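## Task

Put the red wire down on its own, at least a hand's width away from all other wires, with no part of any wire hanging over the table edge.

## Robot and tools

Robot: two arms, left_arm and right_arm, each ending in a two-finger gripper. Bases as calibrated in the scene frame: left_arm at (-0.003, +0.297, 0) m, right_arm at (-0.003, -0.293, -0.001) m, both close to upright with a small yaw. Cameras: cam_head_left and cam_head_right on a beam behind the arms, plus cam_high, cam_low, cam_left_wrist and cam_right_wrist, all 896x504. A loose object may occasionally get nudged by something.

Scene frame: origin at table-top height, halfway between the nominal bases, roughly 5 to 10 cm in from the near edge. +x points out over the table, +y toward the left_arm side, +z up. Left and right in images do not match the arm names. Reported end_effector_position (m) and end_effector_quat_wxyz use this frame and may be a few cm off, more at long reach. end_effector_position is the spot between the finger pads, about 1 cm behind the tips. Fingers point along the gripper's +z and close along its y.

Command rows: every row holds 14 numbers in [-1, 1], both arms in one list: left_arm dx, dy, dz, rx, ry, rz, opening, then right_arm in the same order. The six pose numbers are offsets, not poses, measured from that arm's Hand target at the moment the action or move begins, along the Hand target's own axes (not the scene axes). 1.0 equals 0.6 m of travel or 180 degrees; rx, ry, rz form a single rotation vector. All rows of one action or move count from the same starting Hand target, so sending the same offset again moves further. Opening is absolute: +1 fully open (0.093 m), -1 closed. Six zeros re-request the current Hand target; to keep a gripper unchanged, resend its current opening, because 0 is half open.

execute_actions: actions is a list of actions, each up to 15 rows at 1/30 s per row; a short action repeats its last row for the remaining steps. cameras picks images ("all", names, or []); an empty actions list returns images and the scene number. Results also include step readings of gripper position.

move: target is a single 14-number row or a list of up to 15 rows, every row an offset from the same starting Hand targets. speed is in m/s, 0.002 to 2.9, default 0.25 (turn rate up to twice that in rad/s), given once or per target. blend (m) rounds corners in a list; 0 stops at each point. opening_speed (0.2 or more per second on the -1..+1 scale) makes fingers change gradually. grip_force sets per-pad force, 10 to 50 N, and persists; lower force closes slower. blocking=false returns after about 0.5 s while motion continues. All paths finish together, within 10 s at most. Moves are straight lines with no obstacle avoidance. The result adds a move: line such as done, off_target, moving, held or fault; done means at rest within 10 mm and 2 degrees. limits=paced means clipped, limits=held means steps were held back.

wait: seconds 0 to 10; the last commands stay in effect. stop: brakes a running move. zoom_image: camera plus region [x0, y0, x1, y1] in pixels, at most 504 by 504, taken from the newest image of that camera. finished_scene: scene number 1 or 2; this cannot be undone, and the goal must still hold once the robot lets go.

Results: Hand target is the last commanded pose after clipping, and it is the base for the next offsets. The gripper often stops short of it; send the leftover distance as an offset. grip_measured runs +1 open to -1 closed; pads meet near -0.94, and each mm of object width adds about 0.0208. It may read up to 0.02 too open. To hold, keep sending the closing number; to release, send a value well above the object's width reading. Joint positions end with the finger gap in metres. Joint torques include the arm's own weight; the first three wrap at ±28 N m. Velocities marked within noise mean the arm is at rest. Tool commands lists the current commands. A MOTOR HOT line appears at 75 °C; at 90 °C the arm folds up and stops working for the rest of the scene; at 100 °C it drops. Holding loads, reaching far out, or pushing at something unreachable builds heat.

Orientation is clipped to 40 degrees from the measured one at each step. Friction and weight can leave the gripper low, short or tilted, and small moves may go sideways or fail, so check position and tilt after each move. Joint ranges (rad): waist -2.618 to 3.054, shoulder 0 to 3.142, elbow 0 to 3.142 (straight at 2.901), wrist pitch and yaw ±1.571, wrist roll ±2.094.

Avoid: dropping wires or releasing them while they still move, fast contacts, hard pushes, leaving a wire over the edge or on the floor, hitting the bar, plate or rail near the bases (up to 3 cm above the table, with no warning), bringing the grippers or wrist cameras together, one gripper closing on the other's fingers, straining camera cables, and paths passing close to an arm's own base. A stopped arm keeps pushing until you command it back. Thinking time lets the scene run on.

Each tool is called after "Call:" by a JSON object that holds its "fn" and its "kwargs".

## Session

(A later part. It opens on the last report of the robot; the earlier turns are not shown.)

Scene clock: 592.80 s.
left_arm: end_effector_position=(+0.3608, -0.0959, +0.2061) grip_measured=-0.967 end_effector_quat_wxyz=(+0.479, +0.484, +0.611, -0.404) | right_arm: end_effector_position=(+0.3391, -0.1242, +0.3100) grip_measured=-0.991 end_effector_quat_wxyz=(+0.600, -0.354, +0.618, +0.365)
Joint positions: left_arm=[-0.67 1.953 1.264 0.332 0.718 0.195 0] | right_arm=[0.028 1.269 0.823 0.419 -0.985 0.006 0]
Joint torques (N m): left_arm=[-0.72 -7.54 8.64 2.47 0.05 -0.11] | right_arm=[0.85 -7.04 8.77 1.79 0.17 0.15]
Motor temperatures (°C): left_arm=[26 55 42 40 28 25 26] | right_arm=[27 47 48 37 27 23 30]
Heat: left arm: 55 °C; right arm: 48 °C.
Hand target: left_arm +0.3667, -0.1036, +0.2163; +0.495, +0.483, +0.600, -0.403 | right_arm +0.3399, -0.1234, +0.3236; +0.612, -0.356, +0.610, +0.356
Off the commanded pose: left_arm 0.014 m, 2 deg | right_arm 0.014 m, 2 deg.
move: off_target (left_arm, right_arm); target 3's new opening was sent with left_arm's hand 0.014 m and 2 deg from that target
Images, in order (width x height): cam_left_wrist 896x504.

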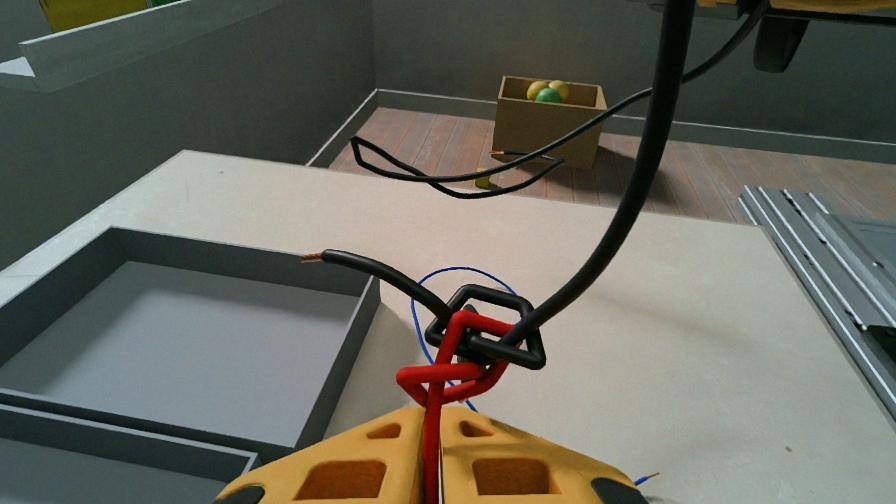

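Call:
{"fn": "move", "kwargs": {"target": [[0.073,0.028,-0.119,0,0,0,-1, -0.033,-0.06,-0.1,0,0,0,-1],[0.03,0.01,-0.04,0,0,0,-1, -0.033,-0.03,-0.05,0,0,0,-1],[0.08,0.028,-0.13,0,0,0,-1, -0.033,-0.08,-0.14,0,0,0,-1]], "speed": 0.08, "blend": 0.01, "cameras": ["cam_left_wrist","cam_high","cam_low"]}}

Call:
{"fn": "zoom_image", "kwargs": {"camera": "cam_left_wrist", "region": [330, 150, 680, 500]}}

Scene clock: 600.23 s.
left_arm: end_effector_position=(+0.3321, -0.0581, +0.2311) grip_measured=-0.967 end_effector_quat_wxyz=(+0.536, +0.521, +0.505, -0.431) | right_arm: end_effector_position=(+0.3210, -0.1868, +0.3001) grip_measured=-0.991 end_effector_quat_wxyz=(+0.535, -0.344, +0.637, +0.435)
Joint positions: left_arm=[-0.594 1.85 1.061 0.62 0.925 0.24 0] | right_arm=[-0.24 1.279 0.878 0.159 -1.358 -0.047 0]
Joint torques (N m): left_arm=[7.8 -7.5 1.89 0.44 -0.35 0.12] | right_arm=[-8.53 -7.5 12.16 2.5 0.16 0.01]
Motor temperatures (°C): left_arm=[26 55 41 40 28 25 27] | right_arm=[27 47 49 38 27 23 30]
Heat: left arm: 55 °C; right arm: 49 °C.
Hand target: left_arm +0.3650, -0.0165, +0.1835; +0.495, +0.483, +0.600, -0.403 | right_arm +0.3402, -0.2201, +0.3433; +0.612, -0.356, +0.610, +0.356
Off the commanded pose: left_arm 0.071 m, 13 deg | right_arm 0.058 m, 13 deg.
move: off_target (left_arm, right_arm)
Images, in order (width x height): cam_high 896x504, cam_low 896x504, cam_left_wrist 896x504.

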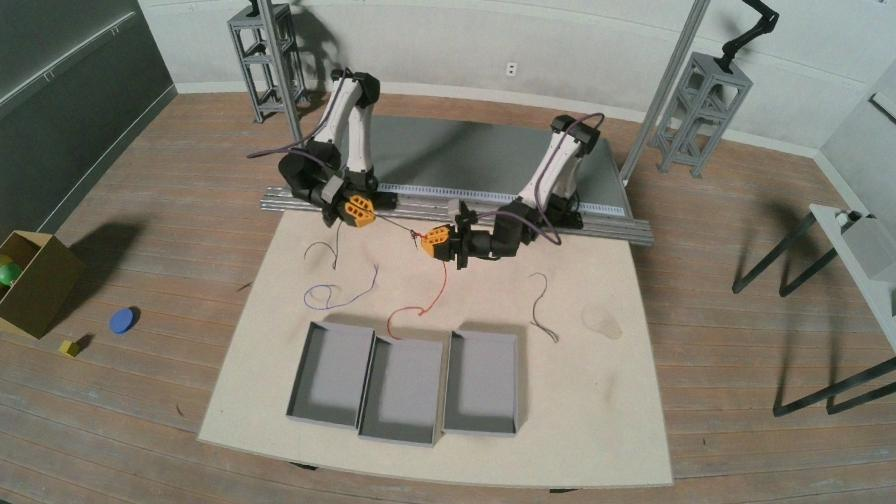

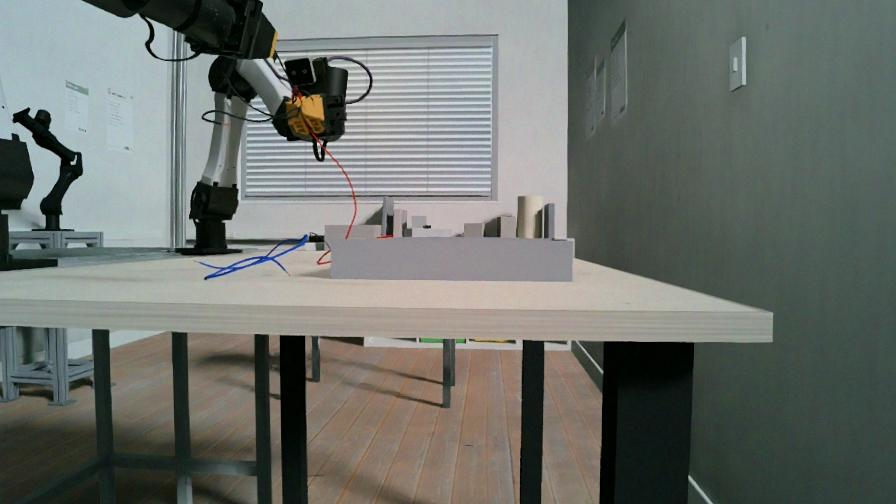

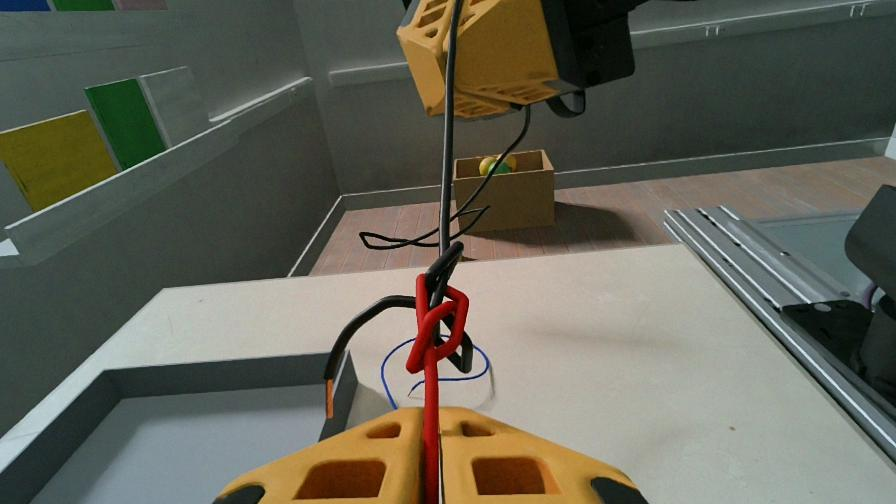

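Scaled by 1.440 from the camera's 896x504 image, which has a finer 1280x720 frame.

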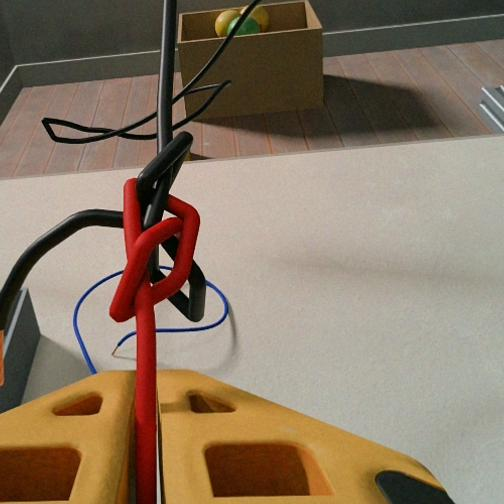

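Call:
{"fn": "move", "kwargs": {"target": [[0.0,0.028,-0.05,0,0,0,-1, 0,-0.04,-0.06,0,0,0,-1],[0.0,0.02,-0.04,0,0,0,-1, 0,-0.03,-0.05,0,0,0,-1]], "speed": 0.05, "cameras": ["cam_left_wrist","cam_high","cam_low"]}}

Call:
{"fn": "zoom_image", "kwargs": {"camera": "cam_left_wrist", "region": [330, 150, 680, 500]}}

Scene clock: 605.60 s.
left_arm: end_effector_position=(+0.3210, -0.0515, +0.2476) grip_measured=-0.967 end_effector_quat_wxyz=(+0.550, +0.533, +0.471, -0.439) | right_arm: end_effector_position=(+0.3128, -0.2035, +0.2988) grip_measured=-0.991 end_effector_quat_wxyz=(+0.519, -0.354, +0.627, +0.461)
Joint positions: left_arm=[-0.583 1.815 1.038 0.673 0.982 0.239 0] | right_arm=[-0.313 1.324 0.966 -0.137 -1.49 -0.278 0]
Joint torques (N m): left_arm=[12.08 -7.25 1.21 -0.19 -0.34 0.17] | right_arm=[-13.46 -8.02 13.79 2.47 0.03 0.02]
Motor temperatures (°C): left_arm=[27 55 40 38 28 25 27] | right_arm=[28 47 51 40 27 23 30]
Heat: left arm: 55 °C; right arm: 51 °C.
Hand target: left_arm +0.3720, +0.0091, +0.1880; +0.495, +0.483, +0.600, -0.403 | right_arm +0.3411, -0.2550, +0.3433; +0.612, -0.356, +0.610, +0.356
Off the commanded pose: left_arm 0.099 m, 18 deg | right_arm 0.074 m, 16 deg.
move: off_target (left_arm, right_arm)
Images, in order (width x height): cam_high 896x504, cam_low 896x504, cam_left_wrist 896x504.

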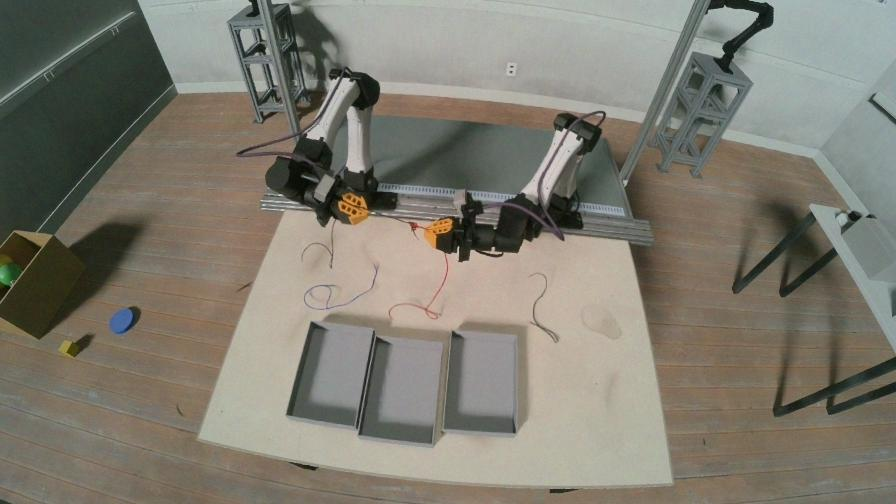

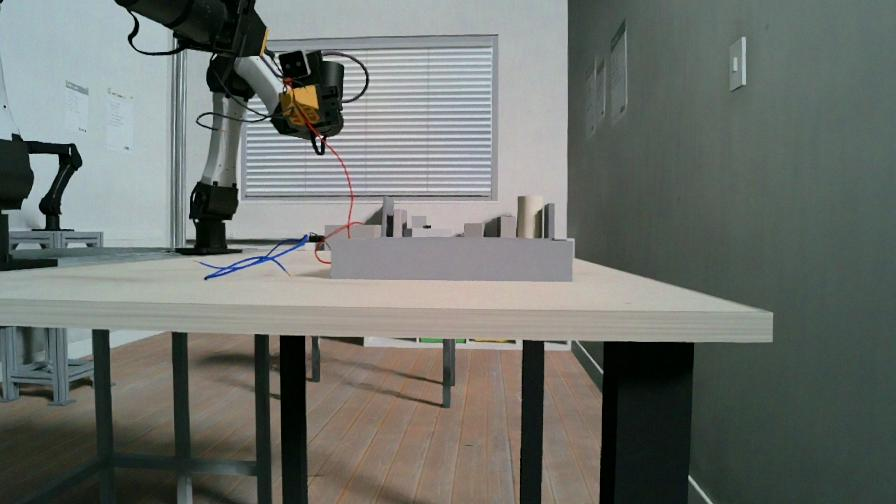

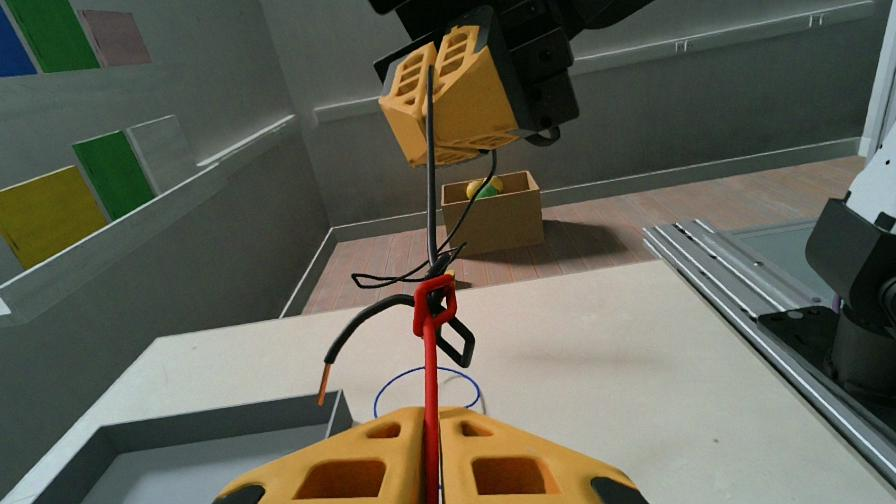

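Scaled by 1.440 from the camera's 896x504 image, which has a finer 1280x720 frame.

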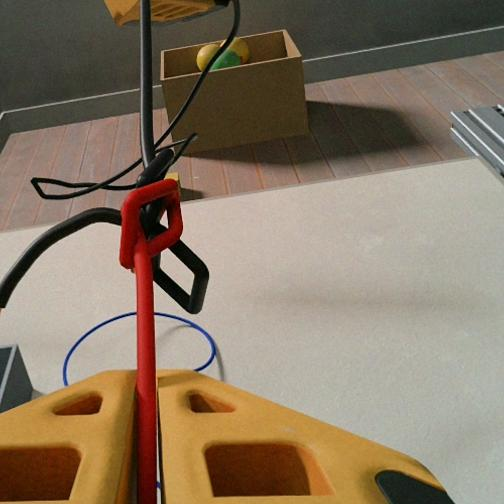

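Call:
{"fn": "move", "kwargs": {"target": [[0.0,0.03,-0.06,0,0,0,-1, 0,-0.04,-0.06,0,0,0,-1]], "speed": 0.05, "cameras": ["cam_left_wrist","cam_high","cam_low"]}}

Call:
{"fn": "zoom_image", "kwargs": {"camera": "cam_left_wrist", "region": [330, 150, 680, 500]}}

Scene clock: 609.87 s.
left_arm: end_effector_position=(+0.3222, -0.0404, +0.2529) grip_measured=-0.967 end_effector_quat_wxyz=(+0.549, +0.540, +0.462, -0.441) | right_arm: end_effector_position=(+0.3157, -0.2211, +0.2981) grip_measured=-0.991 end_effector_quat_wxyz=(+0.523, -0.348, +0.631, +0.455)
Joint positions: left_arm=[-0.552 1.799 1.042 0.65 1.033 0.255 0] | right_arm=[-0.371 1.411 1.126 -0.623 -1.518 -0.693 0]
Joint torques (N m): left_arm=[16.81 -8.12 0.75 -0.4 0.01 0.15] | right_arm=[-19.52 -6.41 13.82 2.31 -0.87 0.06]
Heat: left arm: 54 °C; right arm: 52 °C.
Hand target: left_arm +0.3821, +0.0474, +0.1945; +0.495, +0.483, +0.600, -0.403 | right_arm +0.3442, -0.2982, +0.3432; +0.612, -0.356, +0.610, +0.356
Off the commanded pose: left_arm 0.121 m, 19 deg | right_arm 0.094 m, 15 deg.
move: off_target (left_arm, right_arm)
Images, in order (width x height): cam_high 896x504, cam_low 896x504, cam_left_wrist 896x504.

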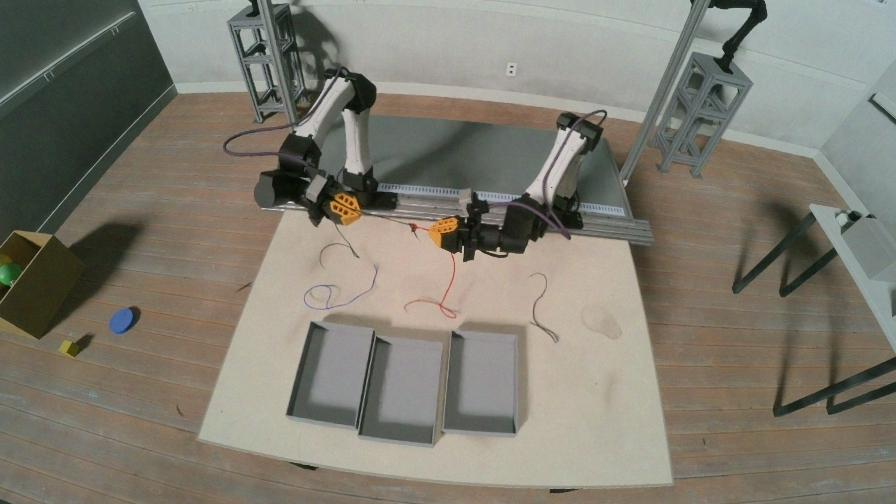

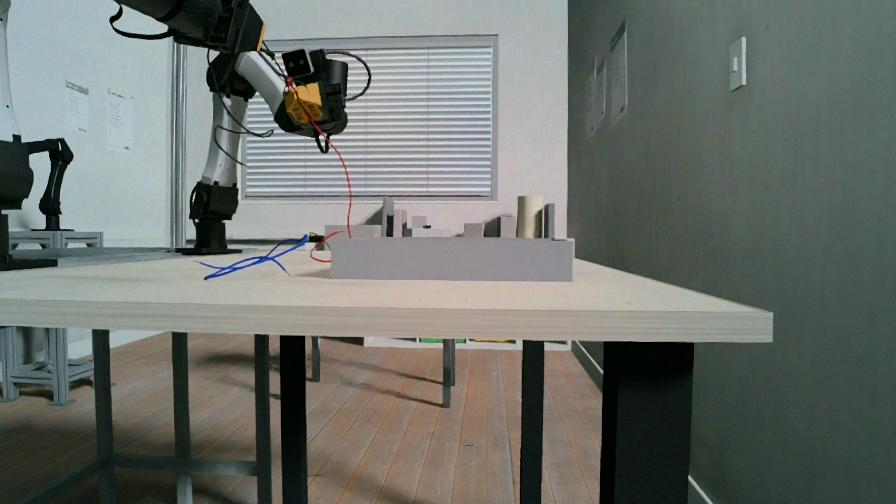

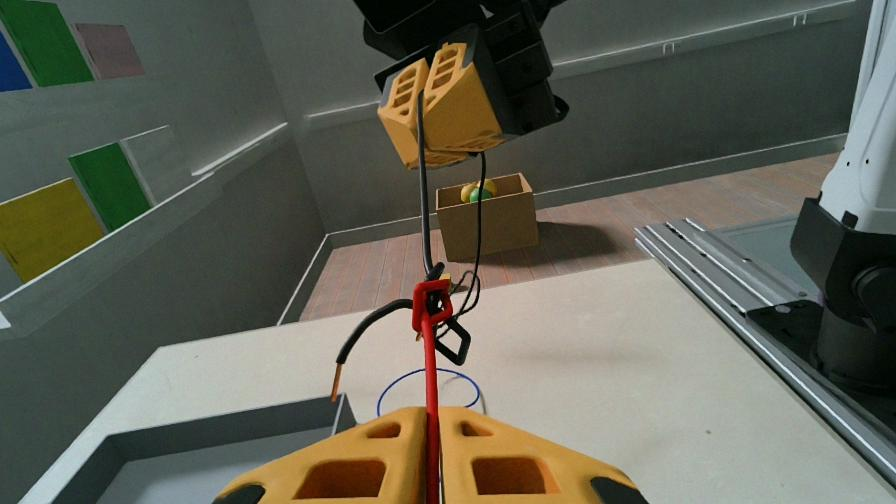

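Scaled by 1.440 from the camera's 896x504 image, which has a finer 1280x720 frame.

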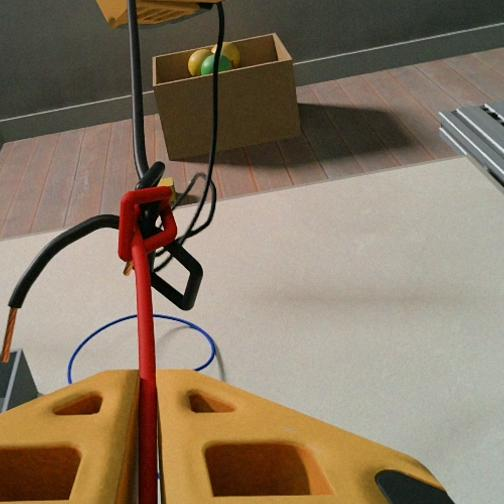

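Call:
{"fn": "move", "kwargs": {"target": [[0.0,-0.06,0.16,0,0,0,-1, 0,0.08,0.22,0,0,0,-1],[0.0,-0.02,0.02,0,0,0,-1, 0,0.02,0.05,0,0,0,-1],[0.0,-0.06,0.16,0,0,0,-1, 0,0.08,0.22,0,0,0,-1]], "speed": 0.15, "cameras": ["cam_left_wrist"]}}

Call:
{"fn": "zoom_image", "kwargs": {"camera": "cam_left_wrist", "region": [330, 150, 680, 500]}}

Scene clock: 619.63 s.
left_arm: end_effector_position=(+0.3608, -0.0526, +0.2048) grip_measured=-0.967 end_effector_quat_wxyz=(+0.531, +0.495, +0.557, -0.403) | right_arm: end_effector_position=(+0.3625, -0.1568, +0.3329) grip_measured=-0.991 end_effector_quat_wxyz=(+0.586, -0.356, +0.624, +0.375)
Joint positions: left_arm=[-0.572 1.906 1.083 0.583 0.838 0.242 0] | right_arm=[-0.098 1.358 1.007 0.27 -1.132 -0.019 0]
Joint torques (N m): left_arm=[0.03 -5.79 6.04 1.2 -0.18 -0.11] | right_arm=[0.05 -7.09 6.68 2.47 0.25 0.28]
Motor temperatures (°C): left_arm=[32 54 39 36 28 25 27] | right_arm=[33 48 53 42 27 23 30]
Heat: left arm: 54 °C; right arm: 53 °C.
Hand target: left_arm +0.3666, -0.0523, +0.1769; +0.495, +0.483, +0.600, -0.403 | right_arm +0.3675, -0.1597, +0.3434; +0.612, -0.356, +0.610, +0.356
Off the commanded pose: left_arm 0.029 m, 7 deg | right_arm 0.012 m, 4 deg.
move: off_target (left_arm, right_arm)
Images, in order (width x height): cam_left_wrist 896x504.

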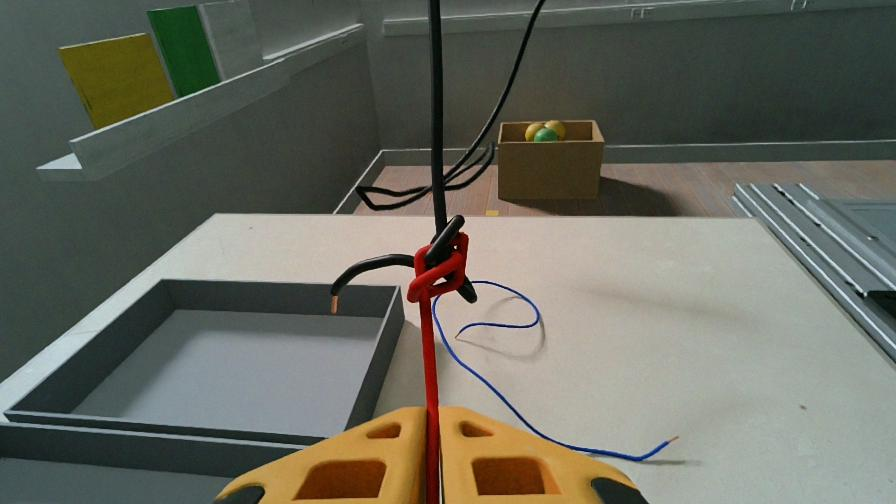

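Scaled by 1.440 from the camera's 896x504 image, which has a finer 1280x720 frame.

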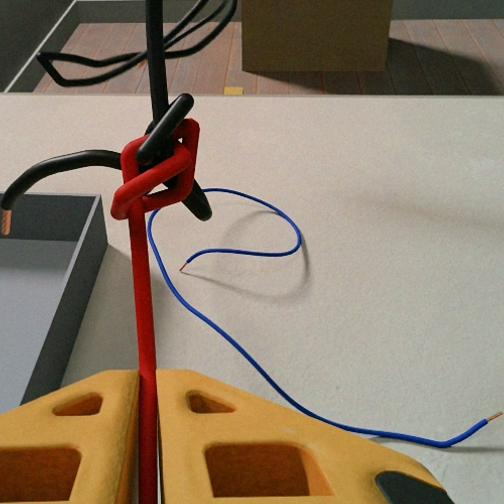

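Call:
{"fn": "move", "kwargs": {"target": [[0.0,0.05,-0.18,0,0,0,-1, 0,-0.08,-0.2,0,0,0,-1],[0.0,-0.0,0.0,0,0,0,-1, 0,0.0,0.0,0,0,0,-1],[0.0,0.05,-0.2,0,0,0,-1, 0,-0.08,-0.22,0,0,0,-1],[0.0,-0.0,0.0,0,0,0,-1, 0,0.0,0.0,0,0,0,-1]], "speed": 0.35, "blend": 0.02, "cameras": ["cam_left_wrist"]}}

Call:
{"fn": "zoom_image", "kwargs": {"camera": "cam_left_wrist", "region": [330, 150, 680, 500]}}

Scene clock: 627.73 s.
left_arm: end_effector_position=(+0.3604, -0.0535, +0.1993) grip_measured=-0.967 end_effector_quat_wxyz=(+0.524, +0.495, +0.563, -0.405) | right_arm: end_effector_position=(+0.3657, -0.1569, +0.3274) grip_measured=-0.991 end_effector_quat_wxyz=(+0.581, -0.353, +0.629, +0.379)
Joint positions: left_arm=[-0.574 1.913 1.083 0.571 0.838 0.242 0] | right_arm=[-0.098 1.373 1.007 0.269 -1.133 -0.019 0]
Joint torques (N m): left_arm=[0.23 -6.22 6.23 1.31 -0.14 -0.11] | right_arm=[-0.09 -8.62 6.63 2.48 0.22 0.25]
Heat: left arm: 53 °C; right arm: 52 °C.
Hand target: left_arm +0.3665, -0.0523, +0.1769; +0.495, +0.483, +0.600, -0.403 | right_arm +0.3675, -0.1597, +0.3435; +0.612, -0.356, +0.610, +0.356
Off the commanded pose: left_arm 0.023 m, 6 deg | right_arm 0.016 m, 5 deg.
move: off_target (left_arm, right_arm)
Images, in order (width x height): cam_left_wrist 896x504.

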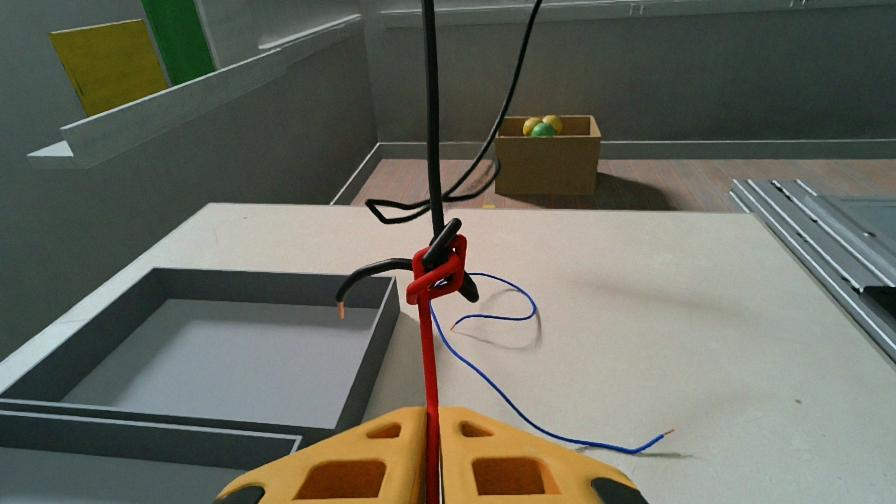

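Scaled by 1.440 from the camera's 896x504 image, which has a finer 1280x720 frame.

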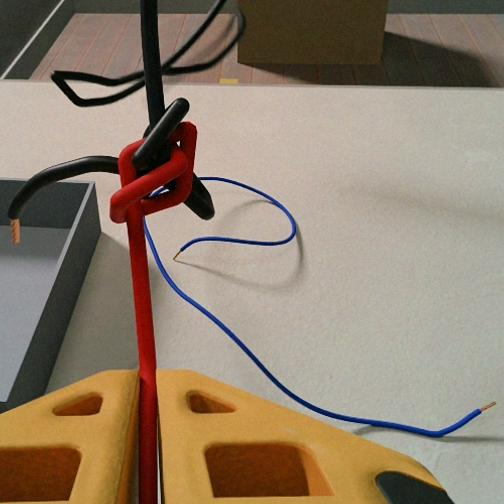

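Call:
{"fn": "move", "kwargs": {"target": [[0,0,0,0,0,0,-1, 0,0,0.04,0,0,0,-1],[0,0,0,0,0,0,-0.2, 0,0,0.04,0,0,0,-1],[0,0,-0.15,0,0,0,-0.1, 0,0,0.04,0,0,0,-1],[-0.06,0.05,-0.2,0,0,-0.5,0, 0,0,0.04,0,0,0,-1]], "speed": 0.25}}

Call:
{"fn": "wait", "kwargs": {"seconds": 0.5, "cameras": ["cam_left_wrist","cam_right_wrist","cam_high","cam_low"]}}

Call:
{"fn": "zoom_image", "kwargs": {"camera": "cam_left_wrist", "region": [330, 150, 680, 450]}}

Call:
{"fn": "zoom_image", "kwargs": {"camera": "cam_high", "region": [350, 180, 510, 300]}}

Call:
{"fn": "zoom_image", "kwargs": {"camera": "cam_low", "region": [230, 20, 410, 160]}}

Scene clock: 646.07 s.
left_arm: end_effector_position=(+0.3717, +0.0611, +0.2069) grip_measured=-0.002 end_effector_quat_wxyz=(+0.045, -0.099, +0.774, -0.623) | right_arm: end_effector_position=(+0.3744, -0.1393, +0.3324) grip_measured=-0.991 end_effector_quat_wxyz=(+0.602, -0.358, +0.615, +0.362)
Joint positions: left_arm=[-0.288 1.744 1.09 0.076 1.061 -1.122 0.045] | right_arm=[-0.033 1.395 1.007 0.359 -1.048 -0.008 0]
Joint torques (N m): left_arm=[0.17 -10.06 8.17 1.85 0.38 -0.08] | right_arm=[0.62 -6.53 8.9 1.87 0.09 0.27]
Heat: left arm: 54 °C; right arm: 51 °C.
Hand target: left_arm +0.3729, +0.0628, +0.2343; +0.065, -0.083, +0.766, -0.635 | right_arm +0.3794, -0.1389, +0.3436; +0.612, -0.356, +0.610, +0.356
Off the commanded pose: left_arm 0.028 m, 3 deg | right_arm 0.012 m, 1 deg.
move: off_target (left_arm, right_arm); target 2's new opening was sent with left_arm's hand 0.019 m and 4 deg from that target; target 3's new opening was sent with left_arm's hand 0.013 m and 3 deg from that target; target 4's new opening was sent with left_arm's hand 0.028 m and 3 deg from that target

Scene clock: 646.57 s.
left_arm: end_effector_position=(+0.3717, +0.0611, +0.2069) grip_measured=-0.002 end_effector_quat_wxyz=(+0.045, -0.099, +0.774, -0.623) | right_arm: end_effector_position=(+0.3744, -0.1393, +0.3324) grip_measured=-0.991 end_effector_quat_wxyz=(+0.602, -0.358, +0.615, +0.362)
Joint positions: left_arm=[-0.288 1.744 1.09 0.076 1.061 -1.122 0.045] | right_arm=[-0.033 1.395 1.007 0.359 -1.048 -0.008 0]
Joint torques (N m): left_arm=[0.24 -10.04 8.16 1.84 0.38 -0.08] | right_arm=[0.66 -6.79 8.92 1.84 0.17 0.26]
Heat: left arm: 54 °C; right arm: 51 °C.
Hand target: left_arm +0.3729, +0.0628, +0.2343; +0.065, -0.083, +0.766, -0.635 | right_arm +0.3794, -0.1389, +0.3436; +0.612, -0.356, +0.610, +0.356
Tool commands: left_gripper/opening=+0.0 right_gripper/opening=-1.0
Off the commanded pose: left_arm 0.028 m, 3 deg | right_arm 0.012 m, 1 deg.
wait: 0.50 s; at rest by 0.17 s
Images, in order (width x height): cam_high 896x504, cam_low 896x504, cam_left_wrist 896x504, cam_right_wrist 896x504.

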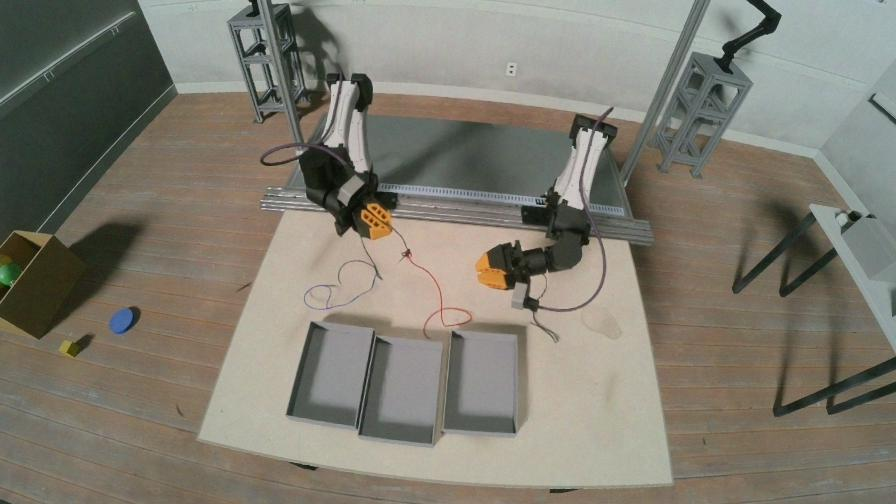

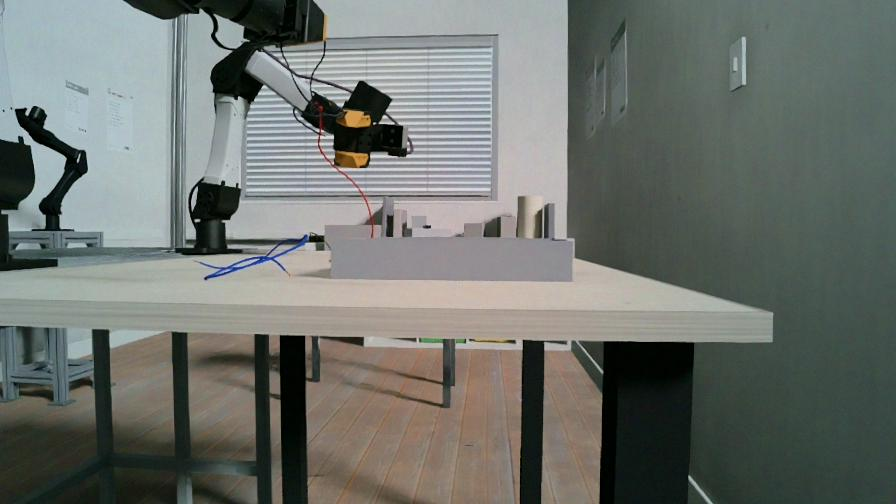

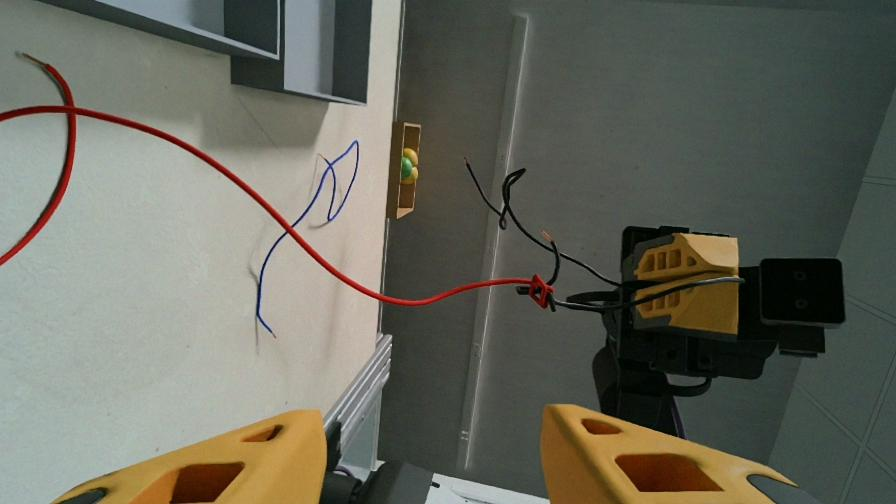

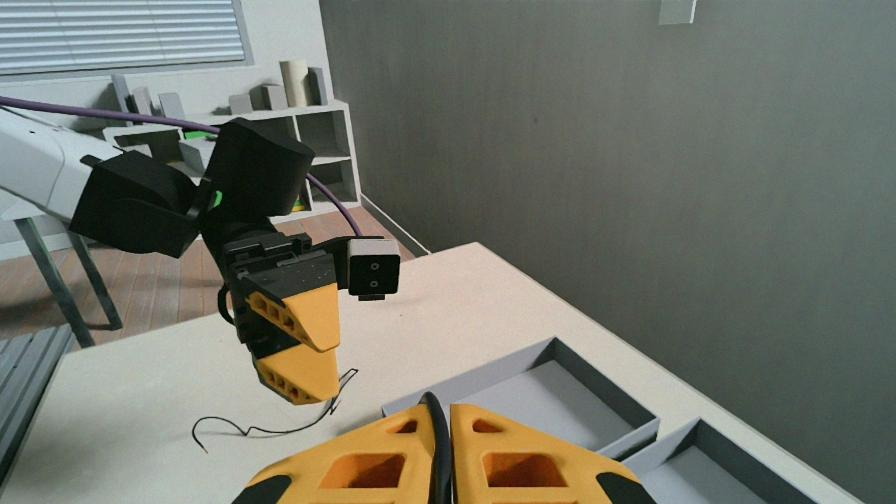

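Scaled by 1.440 from the camera's 896x504 image, which has a finer 1280x720 frame.

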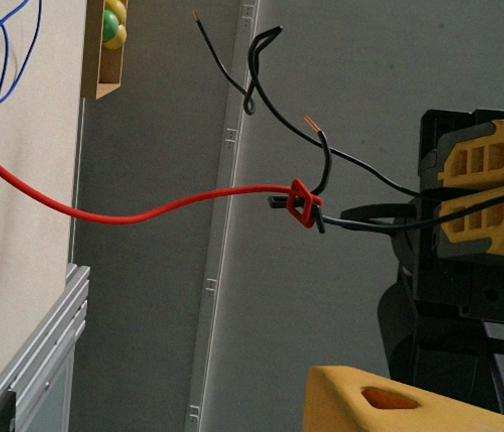

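Scaled by 3.150 from the camera's 896x504 image, which has a finer 1280x720 frame.

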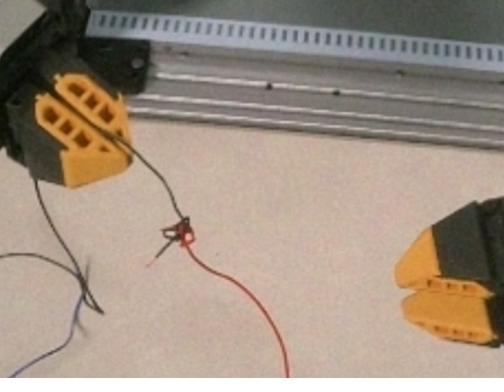

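Scaled by 2.800 from the camera's 896x504 image, which has a finer 1280x720 frame.

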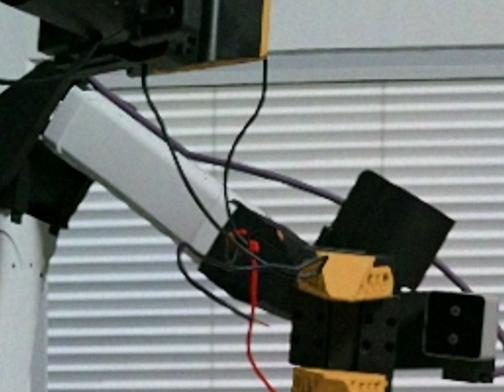

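Call:
{"fn": "move", "kwargs": {"target": [0.025,-0.08,0.13,0,0,0,0, 0,0,0,0,0,0,-1], "speed": 0.15, "cameras": ["cam_left_wrist","cam_high","cam_low"]}}

Call:
{"fn": "zoom_image", "kwargs": {"camera": "cam_high", "region": [350, 180, 510, 300]}}

Call:
{"fn": "zoom_image", "kwargs": {"camera": "cam_low", "region": [230, 20, 410, 160]}}

Scene clock: 655.37 s.
left_arm: end_effector_position=(+0.3702, -0.0193, +0.2595) grip_measured=-0.002 end_effector_quat_wxyz=(+0.058, -0.085, +0.770, -0.630) | right_arm: end_effector_position=(+0.3744, -0.1393, +0.3324) grip_measured=-0.991 end_effector_quat_wxyz=(+0.602, -0.358, +0.615, +0.362)
Joint positions: left_arm=[-0.496 1.776 1.272 0.103 0.883 -1.288 0.045] | right_arm=[-0.033 1.395 1.007 0.359 -1.048 -0.008 0]
Joint torques (N m): left_arm=[-0.62 -6.5 8.77 2.22 0.09 -0.07] | right_arm=[0.77 -6.82 8.9 1.86 0.11 0.23]
Motor temperatures (°C): left_arm=[28 56 40 37 28 25 27] | right_arm=[29 47 51 44 27 23 30]
Heat: left arm: 56 °C; right arm: 51 °C.
Hand target: left_arm +0.3763, -0.0240, +0.2671; +0.065, -0.083, +0.765, -0.635 | right_arm +0.3794, -0.1389, +0.3436; +0.612, -0.356, +0.610, +0.356
Off the commanded pose: left_arm 0.011 m, 1 deg | right_arm 0.012 m, 1 deg.
move: off_target (left_arm, right_arm)
Images, in order (width x height): cam_high 896x504, cam_low 896x504, cam_left_wrist 896x504.

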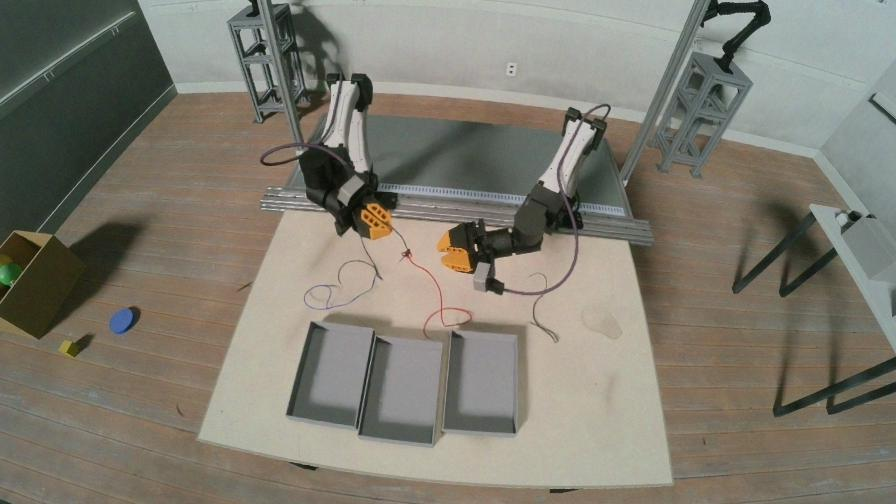

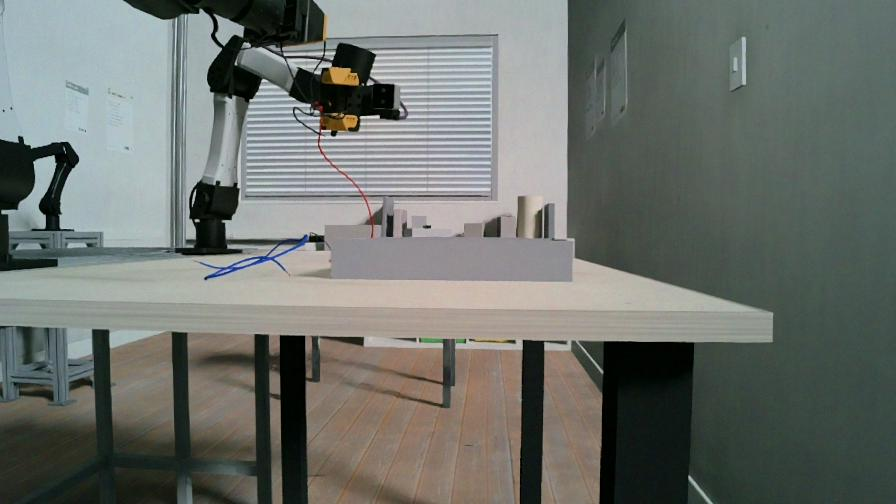

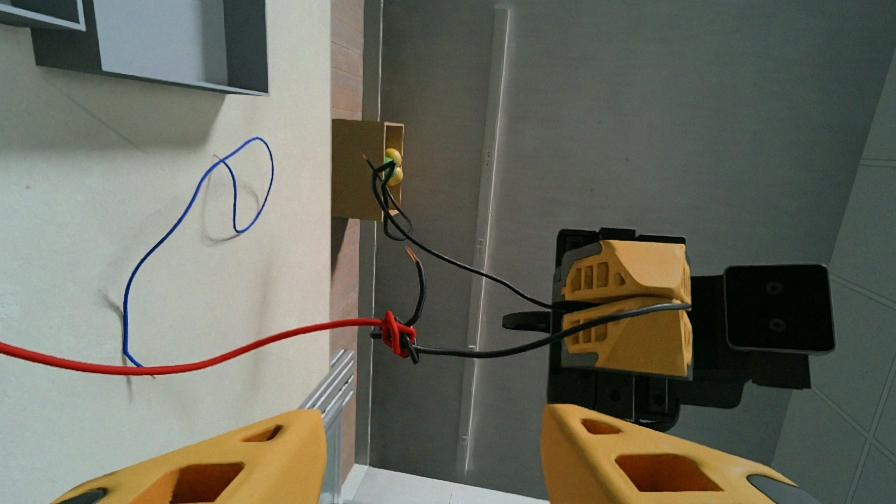

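Scaled by 3.150 from the camera's 896x504 image, which has a finer 1280x720 frame.

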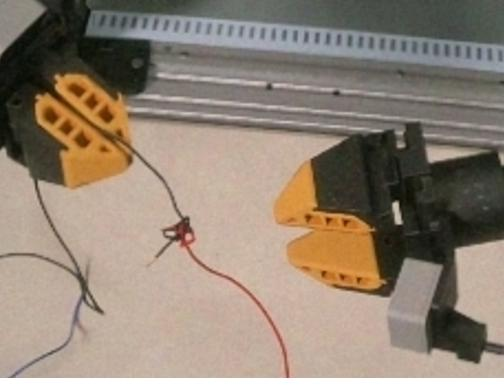

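Scaled by 2.800 from the camera's 896x504 image, which has a finer 1280x720 frame.

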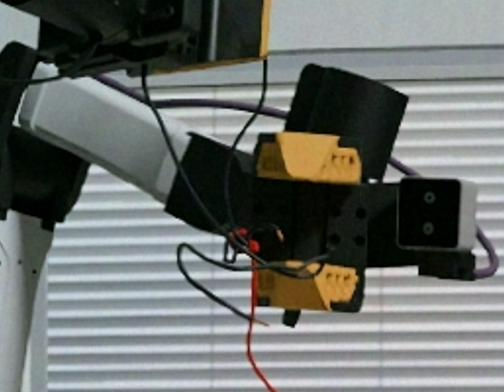

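Call:
{"fn": "move", "kwargs": {"target": [[0.0,0,0.125,0,0,0,0, 0,0,0,0,0,0,-1]], "speed": 0.1, "cameras": ["cam_left_wrist","cam_high"]}}

Call:
{"fn": "zoom_image", "kwargs": {"camera": "cam_high", "region": [350, 180, 510, 300]}}

Scene clock: 660.57 s.
left_arm: end_effector_position=(+0.3864, -0.0888, +0.2432) grip_measured=-0.002 end_effector_quat_wxyz=(+0.055, -0.088, +0.773, -0.625) | right_arm: end_effector_position=(+0.3744, -0.1393, +0.3324) grip_measured=-0.991 end_effector_quat_wxyz=(+0.602, -0.358, +0.615, +0.362)
Joint positions: left_arm=[-0.625 1.969 1.444 0.158 0.76 -1.353 0.045] | right_arm=[-0.033 1.395 1.007 0.359 -1.048 -0.008 0]
Joint torques (N m): left_arm=[-0.83 -7.91 8.92 2.44 0.11 -0.07] | right_arm=[0.66 -6.46 8.79 1.86 0.18 0.19]
Motor temperatures (°C): left_arm=[28 56 41 37 28 25 27] | right_arm=[29 47 52 44 27 23 30]
Heat: left arm: 56 °C; right arm: 52 °C.
Hand target: left_arm +0.3918, -0.0960, +0.2531; +0.065, -0.083, +0.766, -0.635 | right_arm +0.3794, -0.1389, +0.3436; +0.612, -0.356, +0.610, +0.356
Off the commanded pose: left_arm 0.013 m, 2 deg | right_arm 0.012 m, 1 deg.
move: off_target (left_arm, right_arm)
Images, in order (width x height): cam_high 896x504, cam_left_wrist 896x504.

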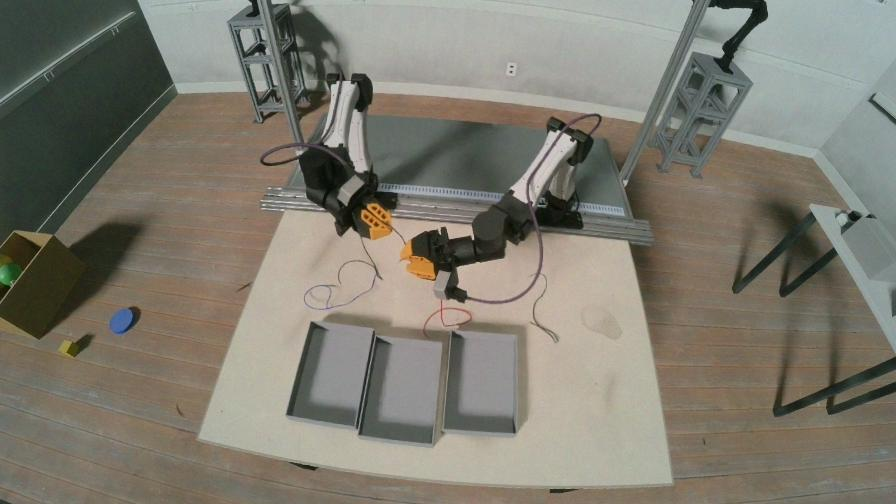

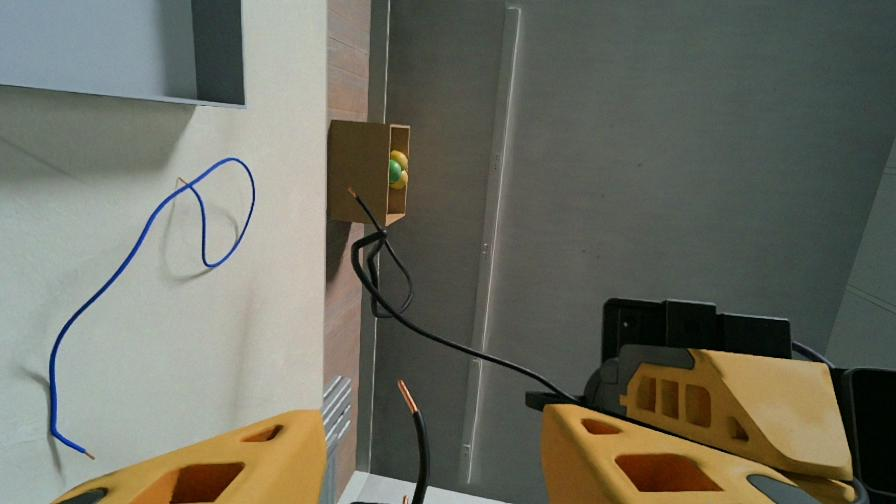

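Scaled by 3.150 from the camera's 896x504 image, which has a finer 1280x720 frame.

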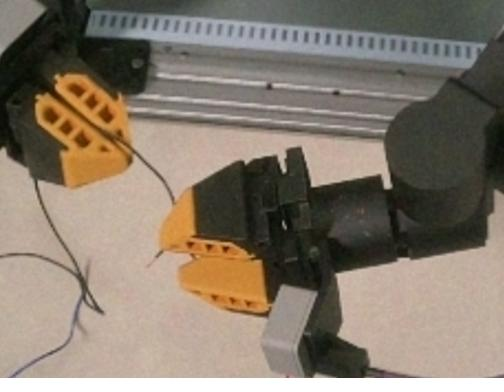

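Call:
{"fn": "move", "kwargs": {"target": [[0.012,0,0.028,0,0,0,0, 0,0,0,0,0,0,-1],[0.012,0,0.028,0,0,0,-1, 0,0,0,0,0,0,-1]], "speed": 0.1, "opening_speed": 1.5, "cameras": ["cam_left_wrist","cam_low","cam_right_wrist"]}}

Call:
{"fn": "zoom_image", "kwargs": {"camera": "cam_low", "region": [230, 20, 410, 160]}}

Scene clock: 666.43 s.
left_arm: end_effector_position=(+0.3826, -0.1063, +0.2404) grip_measured=-0.968 end_effector_quat_wxyz=(+0.055, -0.088, +0.774, -0.625) | right_arm: end_effector_position=(+0.3744, -0.1393, +0.3325) grip_measured=-0.991 end_effector_quat_wxyz=(+0.602, -0.358, +0.615, +0.362)
Joint positions: left_arm=[-0.662 1.997 1.467 0.173 0.725 -1.37 0] | right_arm=[-0.033 1.395 1.007 0.359 -1.048 -0.008 0]
Joint torques (N m): left_arm=[-0.7 -7.98 9.03 2.47 0.04 -0.07] | right_arm=[0.73 -6.6 8.94 1.88 0.12 0.26]
Motor temperatures (°C): left_arm=[28 56 41 39 28 25 26] | right_arm=[28 47 52 43 27 23 30]
Heat: left arm: 56 °C; right arm: 52 °C.
Hand target: left_arm +0.3880, -0.1138, +0.2502; +0.065, -0.083, +0.765, -0.635 | right_arm +0.3794, -0.1389, +0.3436; +0.612, -0.356, +0.610, +0.356
Off the commanded pose: left_arm 0.013 m, 2 deg | right_arm 0.012 m, 1 deg.
move: off_target (left_arm, right_arm); target 2's new opening was sent with left_arm's hand 0.014 m and 2 deg from that target
Images, in order (width x height): cam_low 896x504, cam_left_wrist 896x504, cam_right_wrist 896x504.

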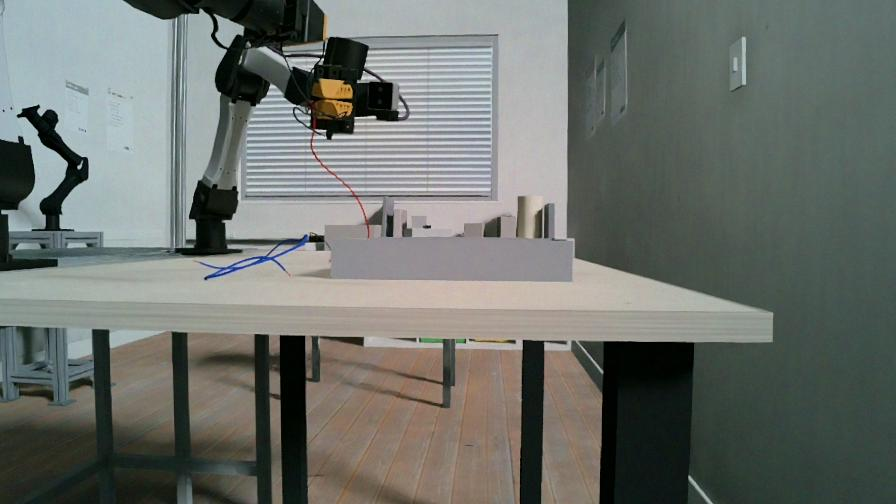

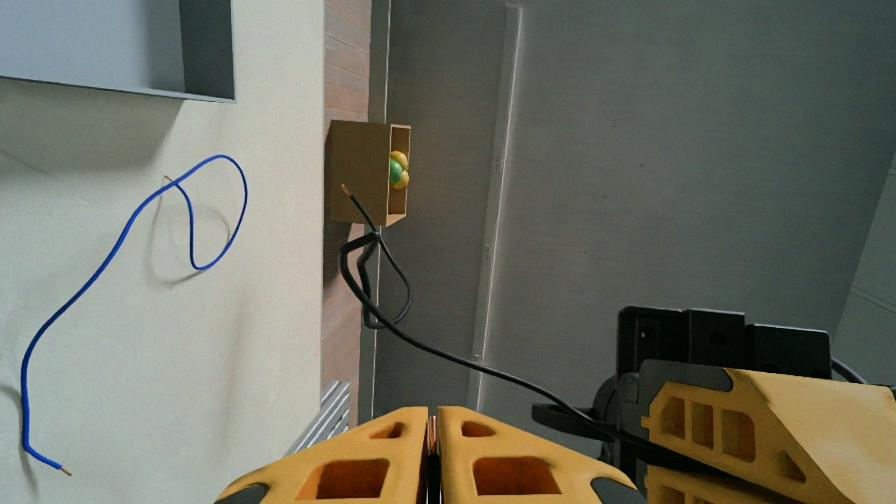

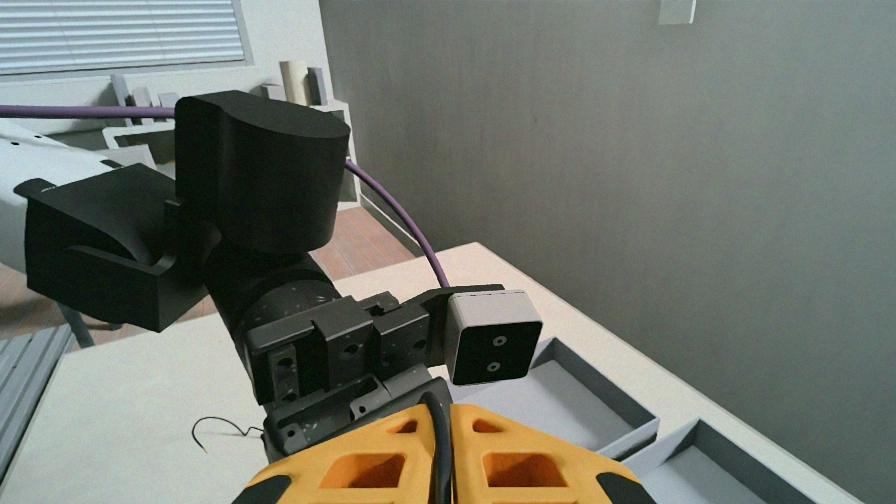

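Scaled by 2.800 from the camera's 896x504 image, which has a finer 1280x720 frame.

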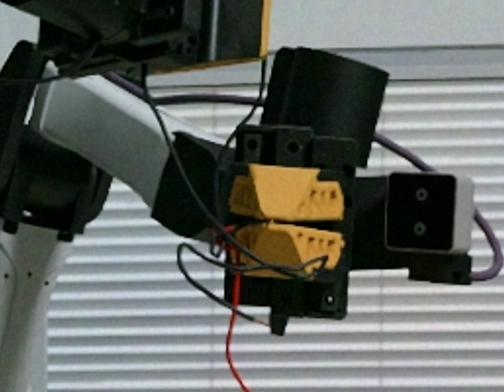

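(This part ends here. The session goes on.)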